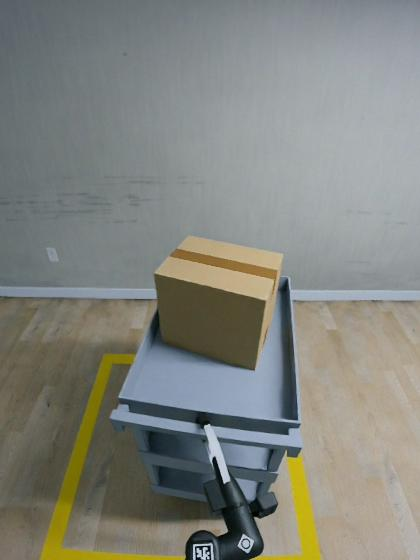

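Invalid region (0, 250, 374, 640): it reaches outside that camera's 420x560 image.

Emit:
{"fn": "move", "kwargs": {"blocking": false, "cameras": [], "r2": {"joints":{"gripper_m":0.1}}}}

Emit:
{"fn": "wait", "kwargs": {"seconds": 3, "cameras": []}}

Emit:
{"fn": "move", "kwargs": {"blocking": false, "cameras": [], "r2": {"base":{"translate_m":-0.3},"pace":"slow"}}}

Emit:
{"fn": "wait", "kwargs": {"seconds": 6, "cameras": ["r2_head_camera"]}}

Emit:
{"fn": "move", "kwargs": {"blocking": false, "cameras": [], "r2": {"base":{"strafe_m":-0.7}}}}

Emit:
{"fn": "wait", "kwargs": {"seconds": 6, "cameras": ["r2_head_camera"]}}

Scene clock: 1874.87 s.
move: r2 moving
r1: as last shown
r1.lidar_m: 1.14 0.39 0.38 3.16 3.23 4.19 - 2.45 1.63 1.51 1.53 1.25
r1.motor_effort: lift_m=+24(24) arm_m=+3(3) wheel_0=+15(15) wheel_1=+3(3) wheel_2=-1(1)
r1.servo_current: wrist_yaw_rad=52(78) wrist_pitch_rad=39(46) wrist_roll_rad=39(59) gripper_m=72(72)
r1.contact_limits: arm_m 0.9; strafe_m 0.8
r1.wrist_depth_mm: - - 248 185 252 256 256 / - - 249 252 253 254 257 / - - 249 251 253 256 258 / - - 249 253 255 256 258 / - - 250 253 254 256 258 / - - 196 183 255 257 259 / - 159 250 189 157 258 259
r2.base_odometry: x=-2.488 y=-1.196 heading=+0.038
r2.turned_by_wheels: +0.000
r2.turned_by_imu: +0.000
r2.base_tilt: forward=-0.7 right=+0.1
r2.lidar_m: 0.42 0.48 2.16 2.09 1.13 0.85 - 1.05 1.26 2.57 2.66 0.42
r2.base_status: not commanded
r2.joint_positions: lift_m=+0.677 arm_m=+0.020 wrist_yaw_rad=+0.254 wrist_pitch_rad=+0.003 wrist_roll_rad=+1.569 gripper_m=-0.003
r2.joint_status: gripper_m moving
r2.measured_speeds: translate_m=-0.001 strafe_m=+0.000 rotate_rad=-0.001 lift_m=+0.000 arm_m=-0.001 wrist_yaw_rad=+0.000 wrist_pitch_rad=+0.000 wrist_roll_rad=+0.000
r2.motor_effort: lift_m=+19(19) arm_m=-3(4) wheel_0=+2(2) wheel_1=-3(4) wheel_2=+5(9)
r2.servo_current: wrist_yaw_rad=52(59) wrist_pitch_rad=46(46) wrist_roll_rad=39(59) gripper_m=130(130)
r2.contact_limits: strafe_m 0.8
r2.hand_pose: x=+0.4920 y=-0.0122 z=+0.8544 quat_wxyz=(+0.702, +0.701, +0.090, +0.089) (m; r2's base frame)
r2.wrist_depth_mm: - 382 359 - 165 - - / - 377 379 121 178 - - / - 421 421 126 191 - - / - 477 477 140 207 - - / - - 535 153 225 1756 - / - - 185 168 185 1661 488 / - - - 112 152 - 1308
pictures: none
No camera images: "cameras" was empty.

Scene clock: 1876.33 s.
earlier move: r2 done
r1.base_odometry: x=-1.746 y=-0.941 heading=+0.846
r1.turned_by_wheels: +0.000
r1.turned_by_imu: +0.000
r1.base_tilt: forward=-1.6 right=+1.2
r1.lidar_m: 1.13 0.38 0.38 3.20 3.24 4.17 - 2.45 1.63 1.49 1.54 1.25
r1.base_status: not commanded
r1.joint_positions: lift_m=+0.720 arm_m=+0.120 wrist_yaw_rad=+1.708 wrist_pitch_rad=+0.002 wrist_roll_rad=+0.000 gripper_m=-0.037
r1.joint_status: not commanded
r1.measured_speeds: all 0
r1.motor_effort: lift_m=+24(24) arm_m=+3(3) wheel_0=+15(15) wheel_1=+3(3) wheel_2=-1(1)
r1.servo_current: wrist_yaw_rad=52(78) wrist_pitch_rad=33(52) wrist_roll_rad=59(59) gripper_m=72(72)
r1.contact_limits: arm_m 0.9; strafe_m 0.8
r1.hand_pose: x=+0.3379 y=+0.2977 z=+0.8972 quat_wxyz=(+0.657, -0.001, +0.001, +0.754) (m; r1's base frame)
r1.wrist_depth_mm: - - 248 184 252 255 257 / - - 248 251 252 255 257 / - - 250 251 253 256 257 / - - 249 252 254 256 257 / - - 250 253 254 257 257 / - - 196 183 255 257 259 / - 159 250 190 156 258 259
r2.base_odometry: x=-2.488 y=-1.196 heading=+0.038
r2.turned_by_wheels: +0.000
r2.turned_by_imu: +0.000
r2.base_tilt: forward=-0.7 right=+0.0
r2.lidar_m: 0.44 0.46 2.15 2.09 1.13 0.82 - 1.08 1.27 2.55 2.65 0.41
r2.base_status: not commanded
r2.joint_positions: lift_m=+0.677 arm_m=+0.020 wrist_yaw_rad=+0.254 wrist_pitch_rad=+0.003 wrist_roll_rad=+1.569 gripper_m=+0.100
r2.joint_status: all done
r2.measured_speeds: all 0
r2.motor_effort: lift_m=+19(19) arm_m=+4(4) wheel_0=+2(3) wheel_1=-1(4) wheel_2=+2(9)
r2.servo_current: wrist_yaw_rad=52(59) wrist_pitch_rad=46(52) wrist_roll_rad=46(59) gripper_m=52(130)
r2.contact_limits: strafe_m 0.8
r2.hand_pose: x=+0.4920 y=-0.0122 z=+0.8544 quat_wxyz=(+0.702, +0.701, +0.090, +0.089) (m; r2's base frame)
r2.wrist_depth_mm: - 389 373 122 175 - - / - 387 389 132 187 - - / - 433 427 140 202 - - / - 488 492 149 218 - - / - - 544 165 237 1808 - / - - 188 174 188 1808 496 / - - - 112 - 1576 1308
wait: 1.47 of 3 s (r2 has come to rest)
pictures: none
No camera images: "cameras" was empty.

Scene clock: 1876.83 s.
move: r2 moving
r1: as last shown
r1.lidar_m: 1.15 0.37 0.37 3.17 3.22 4.16 - 2.43 1.61 1.51 1.56 1.23
r1.servo_current: wrist_yaw_rad=65(65) wrist_pitch_rad=39(46) wrist_roll_rad=52(52) gripper_m=72(72)
r1.contact_limits: arm_m 0.9; strafe_m 0.8
r1.wrist_depth_mm: - - 248 185 252 254 256 / - - 249 251 253 255 258 / - - 249 251 254 255 257 / - - 249 252 254 256 258 / - - 250 252 254 257 259 / - - 196 183 255 257 259 / - 159 250 190 157 258 259
r2.base_odometry: x=-2.500 y=-1.196 heading=+0.038
r2.turned_by_wheels: +0.000
r2.turned_by_imu: +0.000
r2.base_tilt: forward=-0.6 right=+0.1
r2.lidar_m: 0.41 0.49 2.17 2.11 1.11 0.84 - 1.04 1.24 2.56 2.65 0.40
r2.base_status: translate_m moving
r2.joint_positions: lift_m=+0.677 arm_m=+0.020 wrist_yaw_rad=+0.253 wrist_pitch_rad=+0.003 wrist_roll_rad=+1.569 gripper_m=+0.100
r2.joint_status: not commanded
r2.measured_speeds: translate_m=-0.048 strafe_m=+0.000 rotate_rad=-0.001 lift_m=+0.000 arm_m=+0.000 wrist_yaw_rad=+0.000 wrist_pitch_rad=+0.000 wrist_roll_rad=+0.000
r2.motor_effort: lift_m=+17(19) arm_m=+4(4) wheel_0=-4(6) wheel_1=-6(7) wheel_2=+8(10)
r2.servo_current: wrist_yaw_rad=46(59) wrist_pitch_rad=39(46) wrist_roll_rad=46(52) gripper_m=46(52)
r2.hand_pose: x=+0.4920 y=-0.0125 z=+0.8545 quat_wxyz=(+0.702, +0.701, +0.090, +0.088) (m; r2's base frame)
r2.wrist_depth_mm: - 421 413 132 186 - - / - 394 397 144 196 - - / - 439 439 152 213 - - / - 480 496 224 230 - - / - - 549 181 246 1921 - / - - 193 191 198 1537 508 / - - - 112 - 1983 1205
pictures: none
No camera images: "cameras" was empty.

Scene clock: 1880.60 s.
earlier move: r2 done
r1.base_odometry: x=-1.746 y=-0.941 heading=+0.846
r1.turned_by_wheels: +0.000
r1.turned_by_imu: +0.000
r1.base_tilt: forward=-1.6 right=+1.2
r1.lidar_m: 1.15 0.39 0.35 3.19 3.24 4.17 - 2.43 1.64 1.51 1.53 1.24
r1.base_status: not commanded
r1.joint_positions: lift_m=+0.720 arm_m=+0.120 wrist_yaw_rad=+1.708 wrist_pitch_rad=+0.002 wrist_roll_rad=+0.000 gripper_m=-0.037
r1.joint_status: not commanded
r1.measured_speeds: all 0
r1.motor_effort: lift_m=+24(24) arm_m=+3(3) wheel_0=+15(15) wheel_1=+3(3) wheel_2=-1(1)
r1.servo_current: wrist_yaw_rad=65(78) wrist_pitch_rad=33(52) wrist_roll_rad=52(72) gripper_m=72(78)
r1.contact_limits: arm_m 0.9; strafe_m 0.8
r1.hand_pose: x=+0.3379 y=+0.2977 z=+0.8972 quat_wxyz=(+0.657, -0.001, +0.001, +0.754) (m; r1's base frame)
r1.wrist_depth_mm: - - 248 184 252 255 257 / - - 249 251 252 255 257 / - - 249 251 253 256 258 / - - 250 252 254 256 258 / - - 250 253 254 257 258 / - - 196 183 254 257 258 / - 159 250 190 157 258 260
r2.base_odometry: x=-2.787 y=-1.207 heading=+0.037
r2.turned_by_wheels: +0.000
r2.turned_by_imu: +0.000
r2.base_tilt: forward=-0.7 right=+0.1
r2.lidar_m: 0.70 0.80 2.18 1.77 0.72 0.55 - 0.87 0.83 2.55 2.70 0.69
r2.base_status: done
r2.joint_positions: lift_m=+0.677 arm_m=+0.020 wrist_yaw_rad=+0.253 wrist_pitch_rad=+0.003 wrist_roll_rad=+1.569 gripper_m=+0.100
r2.joint_status: not commanded
r2.measured_speeds: all 0
r2.motor_effort: lift_m=+17(19) arm_m=+4(5) wheel_0=-5(9) wheel_1=-5(8) wheel_2=+4(11)
r2.servo_current: wrist_yaw_rad=52(65) wrist_pitch_rad=39(52) wrist_roll_rad=46(65) gripper_m=52(59)
r2.hand_pose: x=+0.4920 y=-0.0125 z=+0.8545 quat_wxyz=(+0.702, +0.701, +0.090, +0.088) (m; r2's base frame)
r2.wrist_depth_mm: - - 750 445 - - - / - - 676 477 - - 480 / - - 759 500 - - 512 / - - - 820 - 842 564 / - - - - - 621 1098 / - - 195 580 195 1576 1205 / - - - 112 - 1983 1229
wait: 3.77 of 6 s (r2 has come to rest)
pictures: r2_head_camera
Images, in order (width x height): r2_head_camera 420x560.

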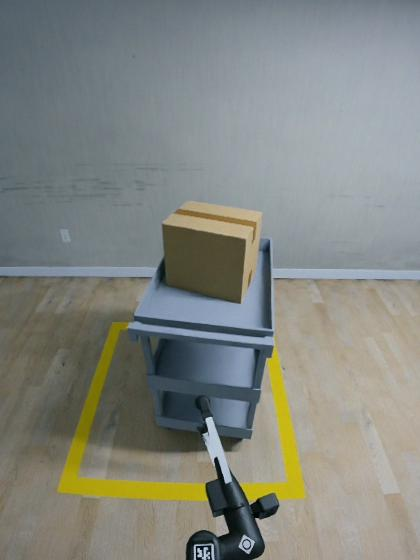

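Scene clock: 1881.10 s.
move: r2 moving
r1: as last shown
r1.base_tilt: forward=-1.6 right=+1.3
r1.lidar_m: 1.15 0.40 0.36 3.18 3.27 4.16 - 2.43 1.65 1.50 1.56 1.27
r1.motor_effort: lift_m=+24(24) arm_m=+3(3) wheel_0=+14(15) wheel_1=+3(3) wheel_2=-1(1)
r1.servo_current: wrist_yaw_rad=59(78) wrist_pitch_rad=46(46) wrist_roll_rad=26(59) gripper_m=65(72)
r1.contact_limits: arm_m 0.9; strafe_m 0.8
r1.wrist_depth_mm: - - 248 184 252 254 257 / - - 249 251 253 255 257 / - - 249 252 253 255 257 / - - 249 252 254 256 257 / - - 250 251 254 257 259 / - - 196 183 255 257 259 / - 159 250 190 156 258 259
r2.base_odometry: x=-2.786 y=-1.243 heading=+0.037
r2.turned_by_wheels: +0.000
r2.turned_by_imu: +0.000
r2.base_tilt: forward=-0.6 right=+0.1
r2.lidar_m: 0.69 0.77 2.22 1.78 0.71 0.60 - 0.81 0.80 2.51 2.66 0.70
r2.base_status: strafe_m moving
r2.joint_positions: lift_m=+0.677 arm_m=+0.020 wrist_yaw_rad=+0.253 wrist_pitch_rad=+0.003 wrist_roll_rad=+1.569 gripper_m=+0.100
r2.joint_status: not commanded
r2.measured_speeds: translate_m=+0.001 strafe_m=-0.141 rotate_rad=-0.004 lift_m=+0.000 arm_m=+0.000 wrist_yaw_rad=+0.000 wrist_pitch_rad=+0.000 wrist_roll_rad=+0.000
r2.motor_effort: lift_m=+17(17) arm_m=+4(4) wheel_0=+12(13) wheel_1=-9(12) wheel_2=+1(4)
r2.servo_current: wrist_yaw_rad=59(59) wrist_pitch_rad=33(46) wrist_roll_rad=52(65) gripper_m=52(59)
r2.hand_pose: x=+0.4920 y=-0.0125 z=+0.8545 quat_wxyz=(+0.702, +0.701, +0.090, +0.088) (m; r2's base frame)
r2.wrist_depth_mm: - - - 452 - - - / - - 683 469 - - 477 / - - 732 504 - - 504 / - - 854 809 - 831 549 / - - - - - 778 1098 / - - 196 574 195 1464 1160 / - - - 112 - - 1229
pictures: none
No camera images: "cameras" was empty.

Scene clock: 1884.27 s.
earlier move: r2 done
r1.base_odometry: x=-1.746 y=-0.941 heading=+0.846
r1.turned_by_wheels: +0.000
r1.turned_by_imu: +0.000
r1.base_tilt: forward=-1.6 right=+1.2
r1.lidar_m: 1.16 0.38 0.39 3.18 3.25 4.21 - 2.42 1.66 1.51 1.55 1.24
r1.base_status: not commanded
r1.joint_positions: lift_m=+0.720 arm_m=+0.120 wrist_yaw_rad=+1.708 wrist_pitch_rad=+0.002 wrist_roll_rad=+0.000 gripper_m=-0.037
r1.joint_status: not commanded
r1.measured_speeds: all 0
r1.motor_effort: lift_m=+24(24) arm_m=+3(3) wheel_0=+15(15) wheel_1=+3(3) wheel_2=-1(1)
r1.servo_current: wrist_yaw_rad=52(91) wrist_pitch_rad=39(52) wrist_roll_rad=46(72) gripper_m=65(78)
r1.contact_limits: arm_m 0.9; strafe_m 0.8
r1.hand_pose: x=+0.3379 y=+0.2977 z=+0.8972 quat_wxyz=(+0.657, -0.001, +0.001, +0.754) (m; r1's base frame)
r1.wrist_depth_mm: - - 248 184 252 255 256 / - - 249 251 252 255 257 / - - 249 251 254 256 258 / - - 250 252 254 255 258 / - - 250 252 254 256 258 / - - 196 183 255 257 259 / - 159 250 189 156 258 259
r2.base_odometry: x=-2.761 y=-1.906 heading=+0.038
r2.turned_by_wheels: +0.000
r2.turned_by_imu: +0.001
r2.base_tilt: forward=-0.7 right=+0.1
r2.lidar_m: 1.31 0.83 1.07 1.89 1.09 4.26 0.52 0.60 0.87 1.85 1.95 2.27
r2.base_status: done
r2.joint_positions: lift_m=+0.677 arm_m=+0.020 wrist_yaw_rad=+0.253 wrist_pitch_rad=+0.003 wrist_roll_rad=+1.569 gripper_m=+0.100
r2.joint_status: not commanded
r2.measured_speeds: all 0
r2.motor_effort: lift_m=+17(17) arm_m=+4(5) wheel_0=+2(14) wheel_1=-1(12) wheel_2=+0(4)
r2.servo_current: wrist_yaw_rad=46(65) wrist_pitch_rad=46(52) wrist_roll_rad=46(65) gripper_m=52(59)
r2.hand_pose: x=+0.4920 y=-0.0125 z=+0.8545 quat_wxyz=(+0.702, +0.701, +0.090, +0.088) (m; r2's base frame)
r2.wrist_depth_mm: - - - - - 1756 1205 / - - - - - 1756 1182 / - - - - - 1808 1229 / - - - - - 1808 1205 / - - - - - 1808 1160 / - - 196 1008 195 1255 976 / - - - 112 - - -
wait: 3.17 of 6 s (r2 has come to rest)
pictures: r2_head_camera
Images, in order (width x height): r2_head_camera 420x560.

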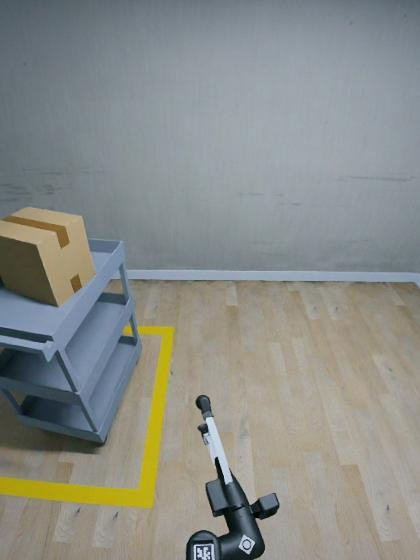

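Emit:
{"fn": "zoom_image", "kwargs": {"camera": "r2_head_camera", "region": [0, 300, 220, 520]}}

Emit:
{"fn": "move", "kwargs": {"blocking": false, "cameras": [], "r1": {"base":{"translate_m":-0.105,"strafe_m":0.25},"joints":{"wrist_yaw_rad":1.42},"speeds":{"wrist_yaw_rad":0.09},"pace":"slow","contact_limits":{"strafe_m":0.8}}}}

Emit:
{"fn": "wait", "kwargs": {"seconds": 6, "cameras": ["r1_head_camera"]}}

Scaled by 2.291 from the camera's 420x560 image, which has a finer 1200x1600 frame.

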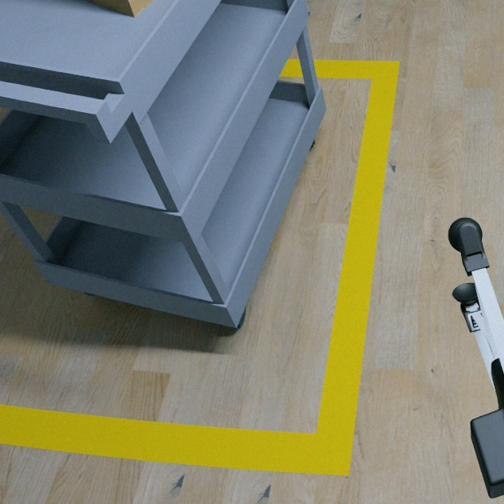

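Scene clock: 1890.83 s.
move: r1 moving
r1.base_odometry: x=-1.757 y=-0.937 heading=+0.847
r1.turned_by_wheels: +0.001
r1.turned_by_imu: +0.001
r1.base_tilt: forward=-1.6 right=+1.2
r1.lidar_m: 1.15 0.39 0.37 3.18 3.26 4.14 - 2.42 1.66 1.52 1.56 1.26
r1.base_status: translate_m moving; strafe_m moving
r1.joint_positions: lift_m=+0.720 arm_m=+0.120 wrist_yaw_rad=+1.695 wrist_pitch_rad=+0.002 wrist_roll_rad=+0.000 gripper_m=-0.037
r1.joint_status: wrist_yaw_rad moving
r1.measured_speeds: translate_m=-0.019 strafe_m=+0.045 rotate_rad=+0.003 lift_m=+0.000 arm_m=+0.000 wrist_yaw_rad=-0.068 wrist_pitch_rad=+0.000 wrist_roll_rad=+0.000
r1.motor_effort: lift_m=+24(24) arm_m=+2(3) wheel_0=+4(12) wheel_1=+9(10) wheel_2=+3(4)
r1.servo_current: wrist_yaw_rad=273(273) wrist_pitch_rad=46(52) wrist_roll_rad=52(59) gripper_m=72(72)
r1.contact_limits: arm_m 0.9; strafe_m 0.8
r1.hand_pose: x=+0.3420 y=+0.2970 z=+0.8972 quat_wxyz=(+0.662, -0.001, +0.001, +0.750) (m; r1's base frame)
r1.wrist_depth_mm: - - 248 185 252 255 257 / - - 249 251 253 255 256 / - - 250 250 254 255 257 / - - 250 251 254 255 257 / - - 249 252 255 256 258 / - - 194 183 255 257 258 / - 160 250 183 156 258 259
r2: as last shown
r2.turned_by_imu: +0.000
r2.base_tilt: forward=-0.7 right=+0.0
r2.lidar_m: 1.35 0.84 1.07 1.87 1.10 4.28 0.52 0.58 0.84 1.85 1.98 2.25
r2.motor_effort: lift_m=+17(17) arm_m=+4(4) wheel_0=+2(2) wheel_1=-1(2) wheel_2=+0(0)
r2.servo_current: wrist_yaw_rad=46(52) wrist_pitch_rad=46(46) wrist_roll_rad=46(52) gripper_m=52(59)
r2.wrist_depth_mm: - - - - - 1708 1160 / - - - - - 1708 1205 / - - - - - 1808 1229 / - - - - - 1808 1205 / - - - - - 1808 1138 / - - 195 991 195 1255 976 / - - - 112 - - -
pictures: none
No camera images: "cameras" was empty.

Scene clock: 1894.33 s.
earlier move: r1 done
r1.base_odometry: x=-2.002 y=-0.854 heading=+0.847
r1.turned_by_wheels: +0.000
r1.turned_by_imu: +0.004
r1.base_tilt: forward=-1.6 right=+1.3
r1.lidar_m: 0.98 0.44 0.50 2.92 2.98 3.87 - 2.79 1.90 1.75 1.82 1.32
r1.base_status: done
r1.joint_positions: lift_m=+0.720 arm_m=+0.120 wrist_yaw_rad=+1.433 wrist_pitch_rad=+0.002 wrist_roll_rad=+0.000 gripper_m=-0.037
r1.joint_status: all done
r1.measured_speeds: all 0
r1.motor_effort: lift_m=+24(24) arm_m=-3(4) wheel_0=+4(12) wheel_1=+3(13) wheel_2=+6(8)
r1.servo_current: wrist_yaw_rad=85(390) wrist_pitch_rad=39(52) wrist_roll_rad=46(65) gripper_m=72(72)
r1.contact_limits: arm_m 0.9; strafe_m 0.8
r1.hand_pose: x=+0.4170 y=+0.2737 z=+0.8972 quat_wxyz=(+0.754, -0.001, +0.001, +0.657) (m; r1's base frame)
r1.wrist_depth_mm: - - 248 249 252 255 256 / - - 248 250 253 255 256 / - - 249 249 253 255 258 / - - 249 250 253 256 258 / - - 249 250 254 257 259 / - - 210 184 255 257 259 / - - 250 185 178 257 259
r2.base_odometry: x=-2.761 y=-1.906 heading=+0.038
r2.turned_by_wheels: +0.000
r2.turned_by_imu: +0.000
r2.base_tilt: forward=-0.7 right=+0.1
r2.lidar_m: 1.36 0.82 1.05 1.90 1.07 4.29 0.52 0.59 0.87 1.84 1.97 2.26
r2.base_status: not commanded
r2.joint_positions: lift_m=+0.677 arm_m=+0.020 wrist_yaw_rad=+0.253 wrist_pitch_rad=+0.003 wrist_roll_rad=+1.569 gripper_m=+0.100
r2.joint_status: not commanded
r2.measured_speeds: all 0
r2.motor_effort: lift_m=+17(17) arm_m=+4(4) wheel_0=+2(2) wheel_1=-1(2) wheel_2=+0(1)
r2.servo_current: wrist_yaw_rad=52(59) wrist_pitch_rad=39(52) wrist_roll_rad=33(52) gripper_m=52(59)
r2.hand_pose: x=+0.4920 y=-0.0125 z=+0.8545 quat_wxyz=(+0.702, +0.701, +0.090, +0.088) (m; r2's base frame)
r2.wrist_depth_mm: - - - - - 1756 1205 / - - - - - 1708 1229 / - - - - - 1756 1205 / - - - - - 1808 1229 / - - - - - 1756 1160 / - - 195 1008 195 1255 960 / - - - 112 - - -
wait: 3.50 of 6 s (r1 has come to rest)
pictures: r1_head_camera
Images, in order (width x height): r1_head_camera 420x560.

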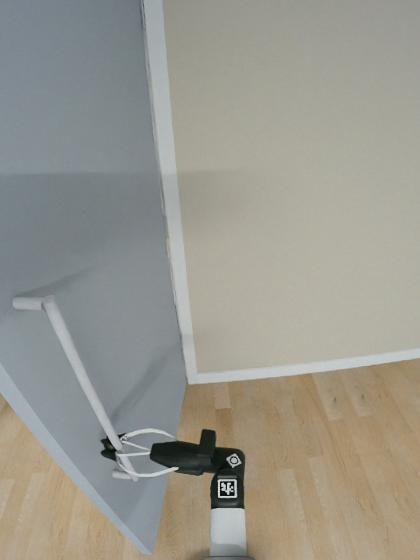

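Emit:
{"fn": "move", "kwargs": {"blocking": false, "cameras": [], "r1": {"base":{"translate_m":-0.036,"strafe_m":0.273},"joints":{"wrist_yaw_rad":1.12},"speeds":{"wrist_yaw_rad":0.1},"pace":"slow","contact_limits":{"strafe_m":0.8}}}}

Emit:
{"fn": "wait", "kwargs": {"seconds": 6, "cameras": ["r1_head_camera"]}}

Scene clock: 1898.63 s.
move: r1 moving
r1.base_odometry: x=-2.014 y=-0.846 heading=+0.848
r1.turned_by_wheels: +0.001
r1.turned_by_imu: +0.001
r1.base_tilt: forward=-1.6 right=+1.3
r1.lidar_m: 0.98 0.42 0.44 2.92 2.97 3.83 - 2.82 1.94 1.79 1.79 1.33
r1.base_status: translate_m moving; strafe_m moving
r1.joint_positions: lift_m=+0.720 arm_m=+0.120 wrist_yaw_rad=+1.401 wrist_pitch_rad=+0.002 wrist_roll_rad=+0.000 gripper_m=-0.037
r1.joint_status: wrist_yaw_rad moving
r1.measured_speeds: translate_m=-0.007 strafe_m=+0.052 rotate_rad=-0.002 lift_m=+0.000 arm_m=+0.000 wrist_yaw_rad=-0.072 wrist_pitch_rad=+0.000 wrist_roll_rad=+0.000
r1.motor_effort: lift_m=+24(24) arm_m=-3(4) wheel_0=+5(5) wheel_1=+9(11) wheel_2=+4(7)
r1.servo_current: wrist_yaw_rad=189(189) wrist_pitch_rad=46(52) wrist_roll_rad=46(59) gripper_m=65(72)
r1.contact_limits: arm_m 0.9; strafe_m 0.8
r1.hand_pose: x=+0.4257 y=+0.2695 z=+0.8972 quat_wxyz=(+0.764, -0.001, +0.001, +0.645) (m; r1's base frame)
r1.wrist_depth_mm: - - 248 182 253 256 258 / - - 247 251 253 257 259 / - - 247 250 253 256 259 / - - 248 252 253 257 260 / - - 250 190 255 258 262 / - - 206 182 255 259 262 / - 1921 249 183 165 260 262
r2: as last shown
r2.base_tilt: forward=-0.6 right=+0.1
r2.lidar_m: 1.36 0.81 1.06 1.87 1.10 4.32 0.55 0.58 0.88 1.87 1.95 2.27
r2.motor_effort: lift_m=+17(17) arm_m=+4(4) wheel_0=+2(2) wheel_1=-1(2) wheel_2=+0(0)
r2.servo_current: wrist_yaw_rad=52(52) wrist_pitch_rad=39(46) wrist_roll_rad=59(59) gripper_m=52(52)
r2.wrist_depth_mm: - - - - - 1756 1182 / - - - - - 1661 1229 / - - - - - 1808 1205 / - - - - - 1863 1229 / - - - - - 1808 1118 / - - 196 1008 195 1255 991 / - - - 112 - - -
pictures: none
No camera images: "cameras" was empty.

Scene clock: 1902.10 s.
earlier move: r1 done
r1.base_odometry: x=-2.231 y=-0.700 heading=+0.848
r1.turned_by_wheels: +0.000
r1.turned_by_imu: +0.005
r1.base_tilt: forward=-1.6 right=+1.2
r1.lidar_m: 0.70 0.48 1.65 2.64 2.71 3.46 - 3.22 2.23 2.04 1.97 1.36
r1.base_status: done
r1.joint_positions: lift_m=+0.720 arm_m=+0.120 wrist_yaw_rad=+1.127 wrist_pitch_rad=+0.002 wrist_roll_rad=+0.000 gripper_m=-0.037
r1.joint_status: all done
r1.measured_speeds: all 0
r1.motor_effort: lift_m=+24(24) arm_m=-3(4) wheel_0=+4(7) wheel_1=+0(13) wheel_2=+11(11)
r1.servo_current: wrist_yaw_rad=78(273) wrist_pitch_rad=46(52) wrist_roll_rad=46(59) gripper_m=65(72)
r1.contact_limits: arm_m 0.9; strafe_m 0.8
r1.hand_pose: x=+0.4937 y=+0.2229 z=+0.8972 quat_wxyz=(+0.845, -0.001, +0.001, +0.534) (m; r1's base frame)
r1.wrist_depth_mm: - - 246 184 253 257 263 / - - 246 249 255 259 263 / - - 246 188 254 259 264 / - - 247 249 255 260 264 / - - 247 249 256 259 264 / - - 245 183 256 260 265 / - 1983 248 183 256 263 266
r2.base_odometry: x=-2.761 y=-1.906 heading=+0.038
r2.turned_by_wheels: +0.000
r2.turned_by_imu: +0.000
r2.base_tilt: forward=-0.7 right=+0.1
r2.lidar_m: 1.35 0.84 1.05 1.85 1.07 0.96 0.55 0.62 0.86 1.86 1.97 2.25
r2.base_status: not commanded
r2.joint_positions: lift_m=+0.677 arm_m=+0.020 wrist_yaw_rad=+0.253 wrist_pitch_rad=+0.003 wrist_roll_rad=+1.569 gripper_m=+0.100
r2.joint_status: not commanded
r2.measured_speeds: all 0
r2.motor_effort: lift_m=+17(17) arm_m=+4(5) wheel_0=+2(2) wheel_1=-1(2) wheel_2=+0(0)
r2.servo_current: wrist_yaw_rad=46(59) wrist_pitch_rad=46(46) wrist_roll_rad=46(59) gripper_m=52(59)
r2.hand_pose: x=+0.4920 y=-0.0125 z=+0.8545 quat_wxyz=(+0.702, +0.701, +0.090, +0.088) (m; r2's base frame)
r2.wrist_depth_mm: - - - - - 1756 1182 / - - - - - 1756 1205 / - - - - - 1808 1205 / - - - - - 1756 1229 / - - - - - 1756 1160 / - - 196 991 194 1281 976 / - - - 112 - - -
wait: 3.47 of 6 s (r1 has come to rest)
pictures: r1_head_camera
Images, in order (width x height): r1_head_camera 420x560.

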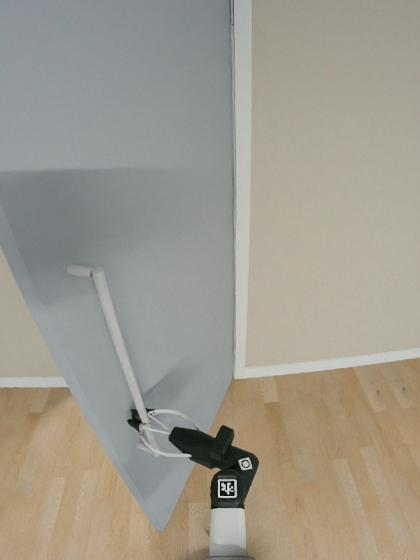

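Emit:
{"fn": "move", "kwargs": {"blocking": false, "cameras": [], "r1": {"base":{"translate_m":0.03,"strafe_m":0.305},"joints":{"wrist_yaw_rad":0.82},"speeds":{"wrist_yaw_rad":0.1},"pace":"slow","contact_limits":{"strafe_m":0.8}}}}

Emit:
{"fn": "wait", "kwargs": {"seconds": 6, "cameras": ["r1_head_camera"]}}

Scene clock: 1909.43 s.
move: r1 moving
r1.base_odometry: x=-2.241 y=-0.690 heading=+0.849
r1.turned_by_wheels: +0.001
r1.turned_by_imu: +0.001
r1.base_tilt: forward=-1.6 right=+1.2
r1.lidar_m: 0.71 0.48 1.66 2.64 2.71 3.50 - 3.23 2.22 2.05 1.98 1.37
r1.base_status: translate_m moving; strafe_m moving
r1.joint_positions: lift_m=+0.720 arm_m=+0.120 wrist_yaw_rad=+1.093 wrist_pitch_rad=+0.002 wrist_roll_rad=+0.000 gripper_m=-0.037
r1.joint_status: wrist_yaw_rad moving
r1.measured_speeds: translate_m=+0.005 strafe_m=+0.054 rotate_rad=+0.000 lift_m=+0.000 arm_m=+0.000 wrist_yaw_rad=-0.080 wrist_pitch_rad=+0.000 wrist_roll_rad=+0.000
r1.motor_effort: lift_m=+24(24) arm_m=-3(4) wheel_0=+1(4) wheel_1=+7(7) wheel_2=+5(10)
r1.servo_current: wrist_yaw_rad=111(111) wrist_pitch_rad=39(46) wrist_roll_rad=46(59) gripper_m=65(72)
r1.contact_limits: arm_m 0.9; strafe_m 0.8
r1.hand_pose: x=+0.5010 y=+0.2160 z=+0.8972 quat_wxyz=(+0.854, -0.001, +0.001, +0.520) (m; r1's base frame)
r1.wrist_depth_mm: - - 245 183 255 260 265 / - - 245 249 255 262 266 / - - 246 248 255 262 266 / - - 245 248 256 262 266 / - - 247 250 257 262 267 / - - 244 183 256 263 267 / - - 246 183 255 264 267
r2: as last shown
r2.base_tilt: forward=-0.7 right=+0.0
r2.lidar_m: 1.33 0.83 1.09 1.89 1.07 1.00 0.55 0.58 0.86 1.86 1.96 2.25
r2.motor_effort: lift_m=+17(17) arm_m=+4(4) wheel_0=+2(2) wheel_1=-1(2) wheel_2=+0(1)
r2.servo_current: wrist_yaw_rad=39(59) wrist_pitch_rad=39(46) wrist_roll_rad=46(52) gripper_m=52(59)
r2.wrist_depth_mm: - - - - - 1708 1182 / - - - - - 1708 1205 / - - - - - 1808 1229 / - - - - - 1808 1229 / - - - - - 1756 1182 / - - 195 991 195 1255 976 / - - - 112 - - -
pictures: none
No camera images: "cameras" was empty.

Scene clock: 1915.43 s.
earlier move: r1 moving
r1.base_odometry: x=-2.440 y=-0.476 heading=+0.848
r1.turned_by_wheels: -0.001
r1.turned_by_imu: +0.001
r1.base_tilt: forward=-1.5 right=+1.3
r1.lidar_m: 0.51 0.52 1.63 2.36 2.42 3.12 - 3.68 2.49 2.34 1.89 1.28
r1.base_status: done
r1.joint_positions: lift_m=+0.720 arm_m=+0.120 wrist_yaw_rad=+0.815 wrist_pitch_rad=+0.002 wrist_roll_rad=+0.000 gripper_m=-0.037
r1.joint_status: wrist_yaw_rad moving
r1.measured_speeds: all 0
r1.motor_effort: lift_m=+24(24) arm_m=-5(5) wheel_0=-8(11) wheel_1=-5(11) wheel_2=+7(10)
r1.servo_current: wrist_yaw_rad=52(156) wrist_pitch_rad=39(52) wrist_roll_rad=46(72) gripper_m=65(72)
r1.contact_limits: arm_m 0.9; strafe_m 0.8
r1.hand_pose: x=+0.5525 y=+0.1499 z=+0.8972 quat_wxyz=(+0.918, +0.000, +0.001, +0.396) (m; r1's base frame)
r1.wrist_depth_mm: - - 240 245 258 270 281 / - - 241 246 259 271 278 / - - 243 187 260 271 281 / - - 241 246 260 272 281 / - - 242 247 262 272 281 / - - 241 187 184 272 281 / - 1863 179 247 264 270 283
r2.base_odometry: x=-2.761 y=-1.906 heading=+0.038
r2.turned_by_wheels: +0.000
r2.turned_by_imu: +0.001
r2.base_tilt: forward=-0.6 right=+0.1
r2.lidar_m: 1.35 0.81 1.06 1.89 1.08 0.82 0.53 0.60 0.87 1.84 1.97 2.25
r2.base_status: not commanded
r2.joint_positions: lift_m=+0.677 arm_m=+0.020 wrist_yaw_rad=+0.253 wrist_pitch_rad=+0.003 wrist_roll_rad=+1.569 gripper_m=+0.100
r2.joint_status: not commanded
r2.measured_speeds: all 0
r2.motor_effort: lift_m=+17(17) arm_m=+4(4) wheel_0=+2(2) wheel_1=-1(2) wheel_2=+0(1)
r2.servo_current: wrist_yaw_rad=52(72) wrist_pitch_rad=46(52) wrist_roll_rad=46(59) gripper_m=52(59)
r2.hand_pose: x=+0.4920 y=-0.0125 z=+0.8545 quat_wxyz=(+0.702, +0.701, +0.090, +0.088) (m; r2's base frame)
r2.wrist_depth_mm: - - - - - 1756 1205 / - - - - - 1808 1205 / - - - - - 1808 1205 / - - - - - 1808 1205 / - - - - - 1756 1160 / - - 195 1008 195 1255 976 / - - - 112 - - -
wait: 6.00 s; no rest
pictures: r1_head_camera
Images, in order (width x height): r1_head_camera 420x560.

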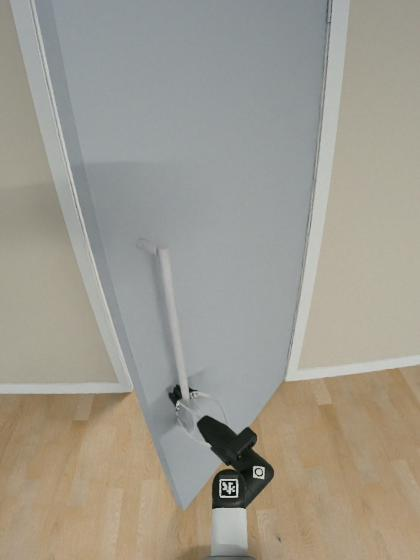

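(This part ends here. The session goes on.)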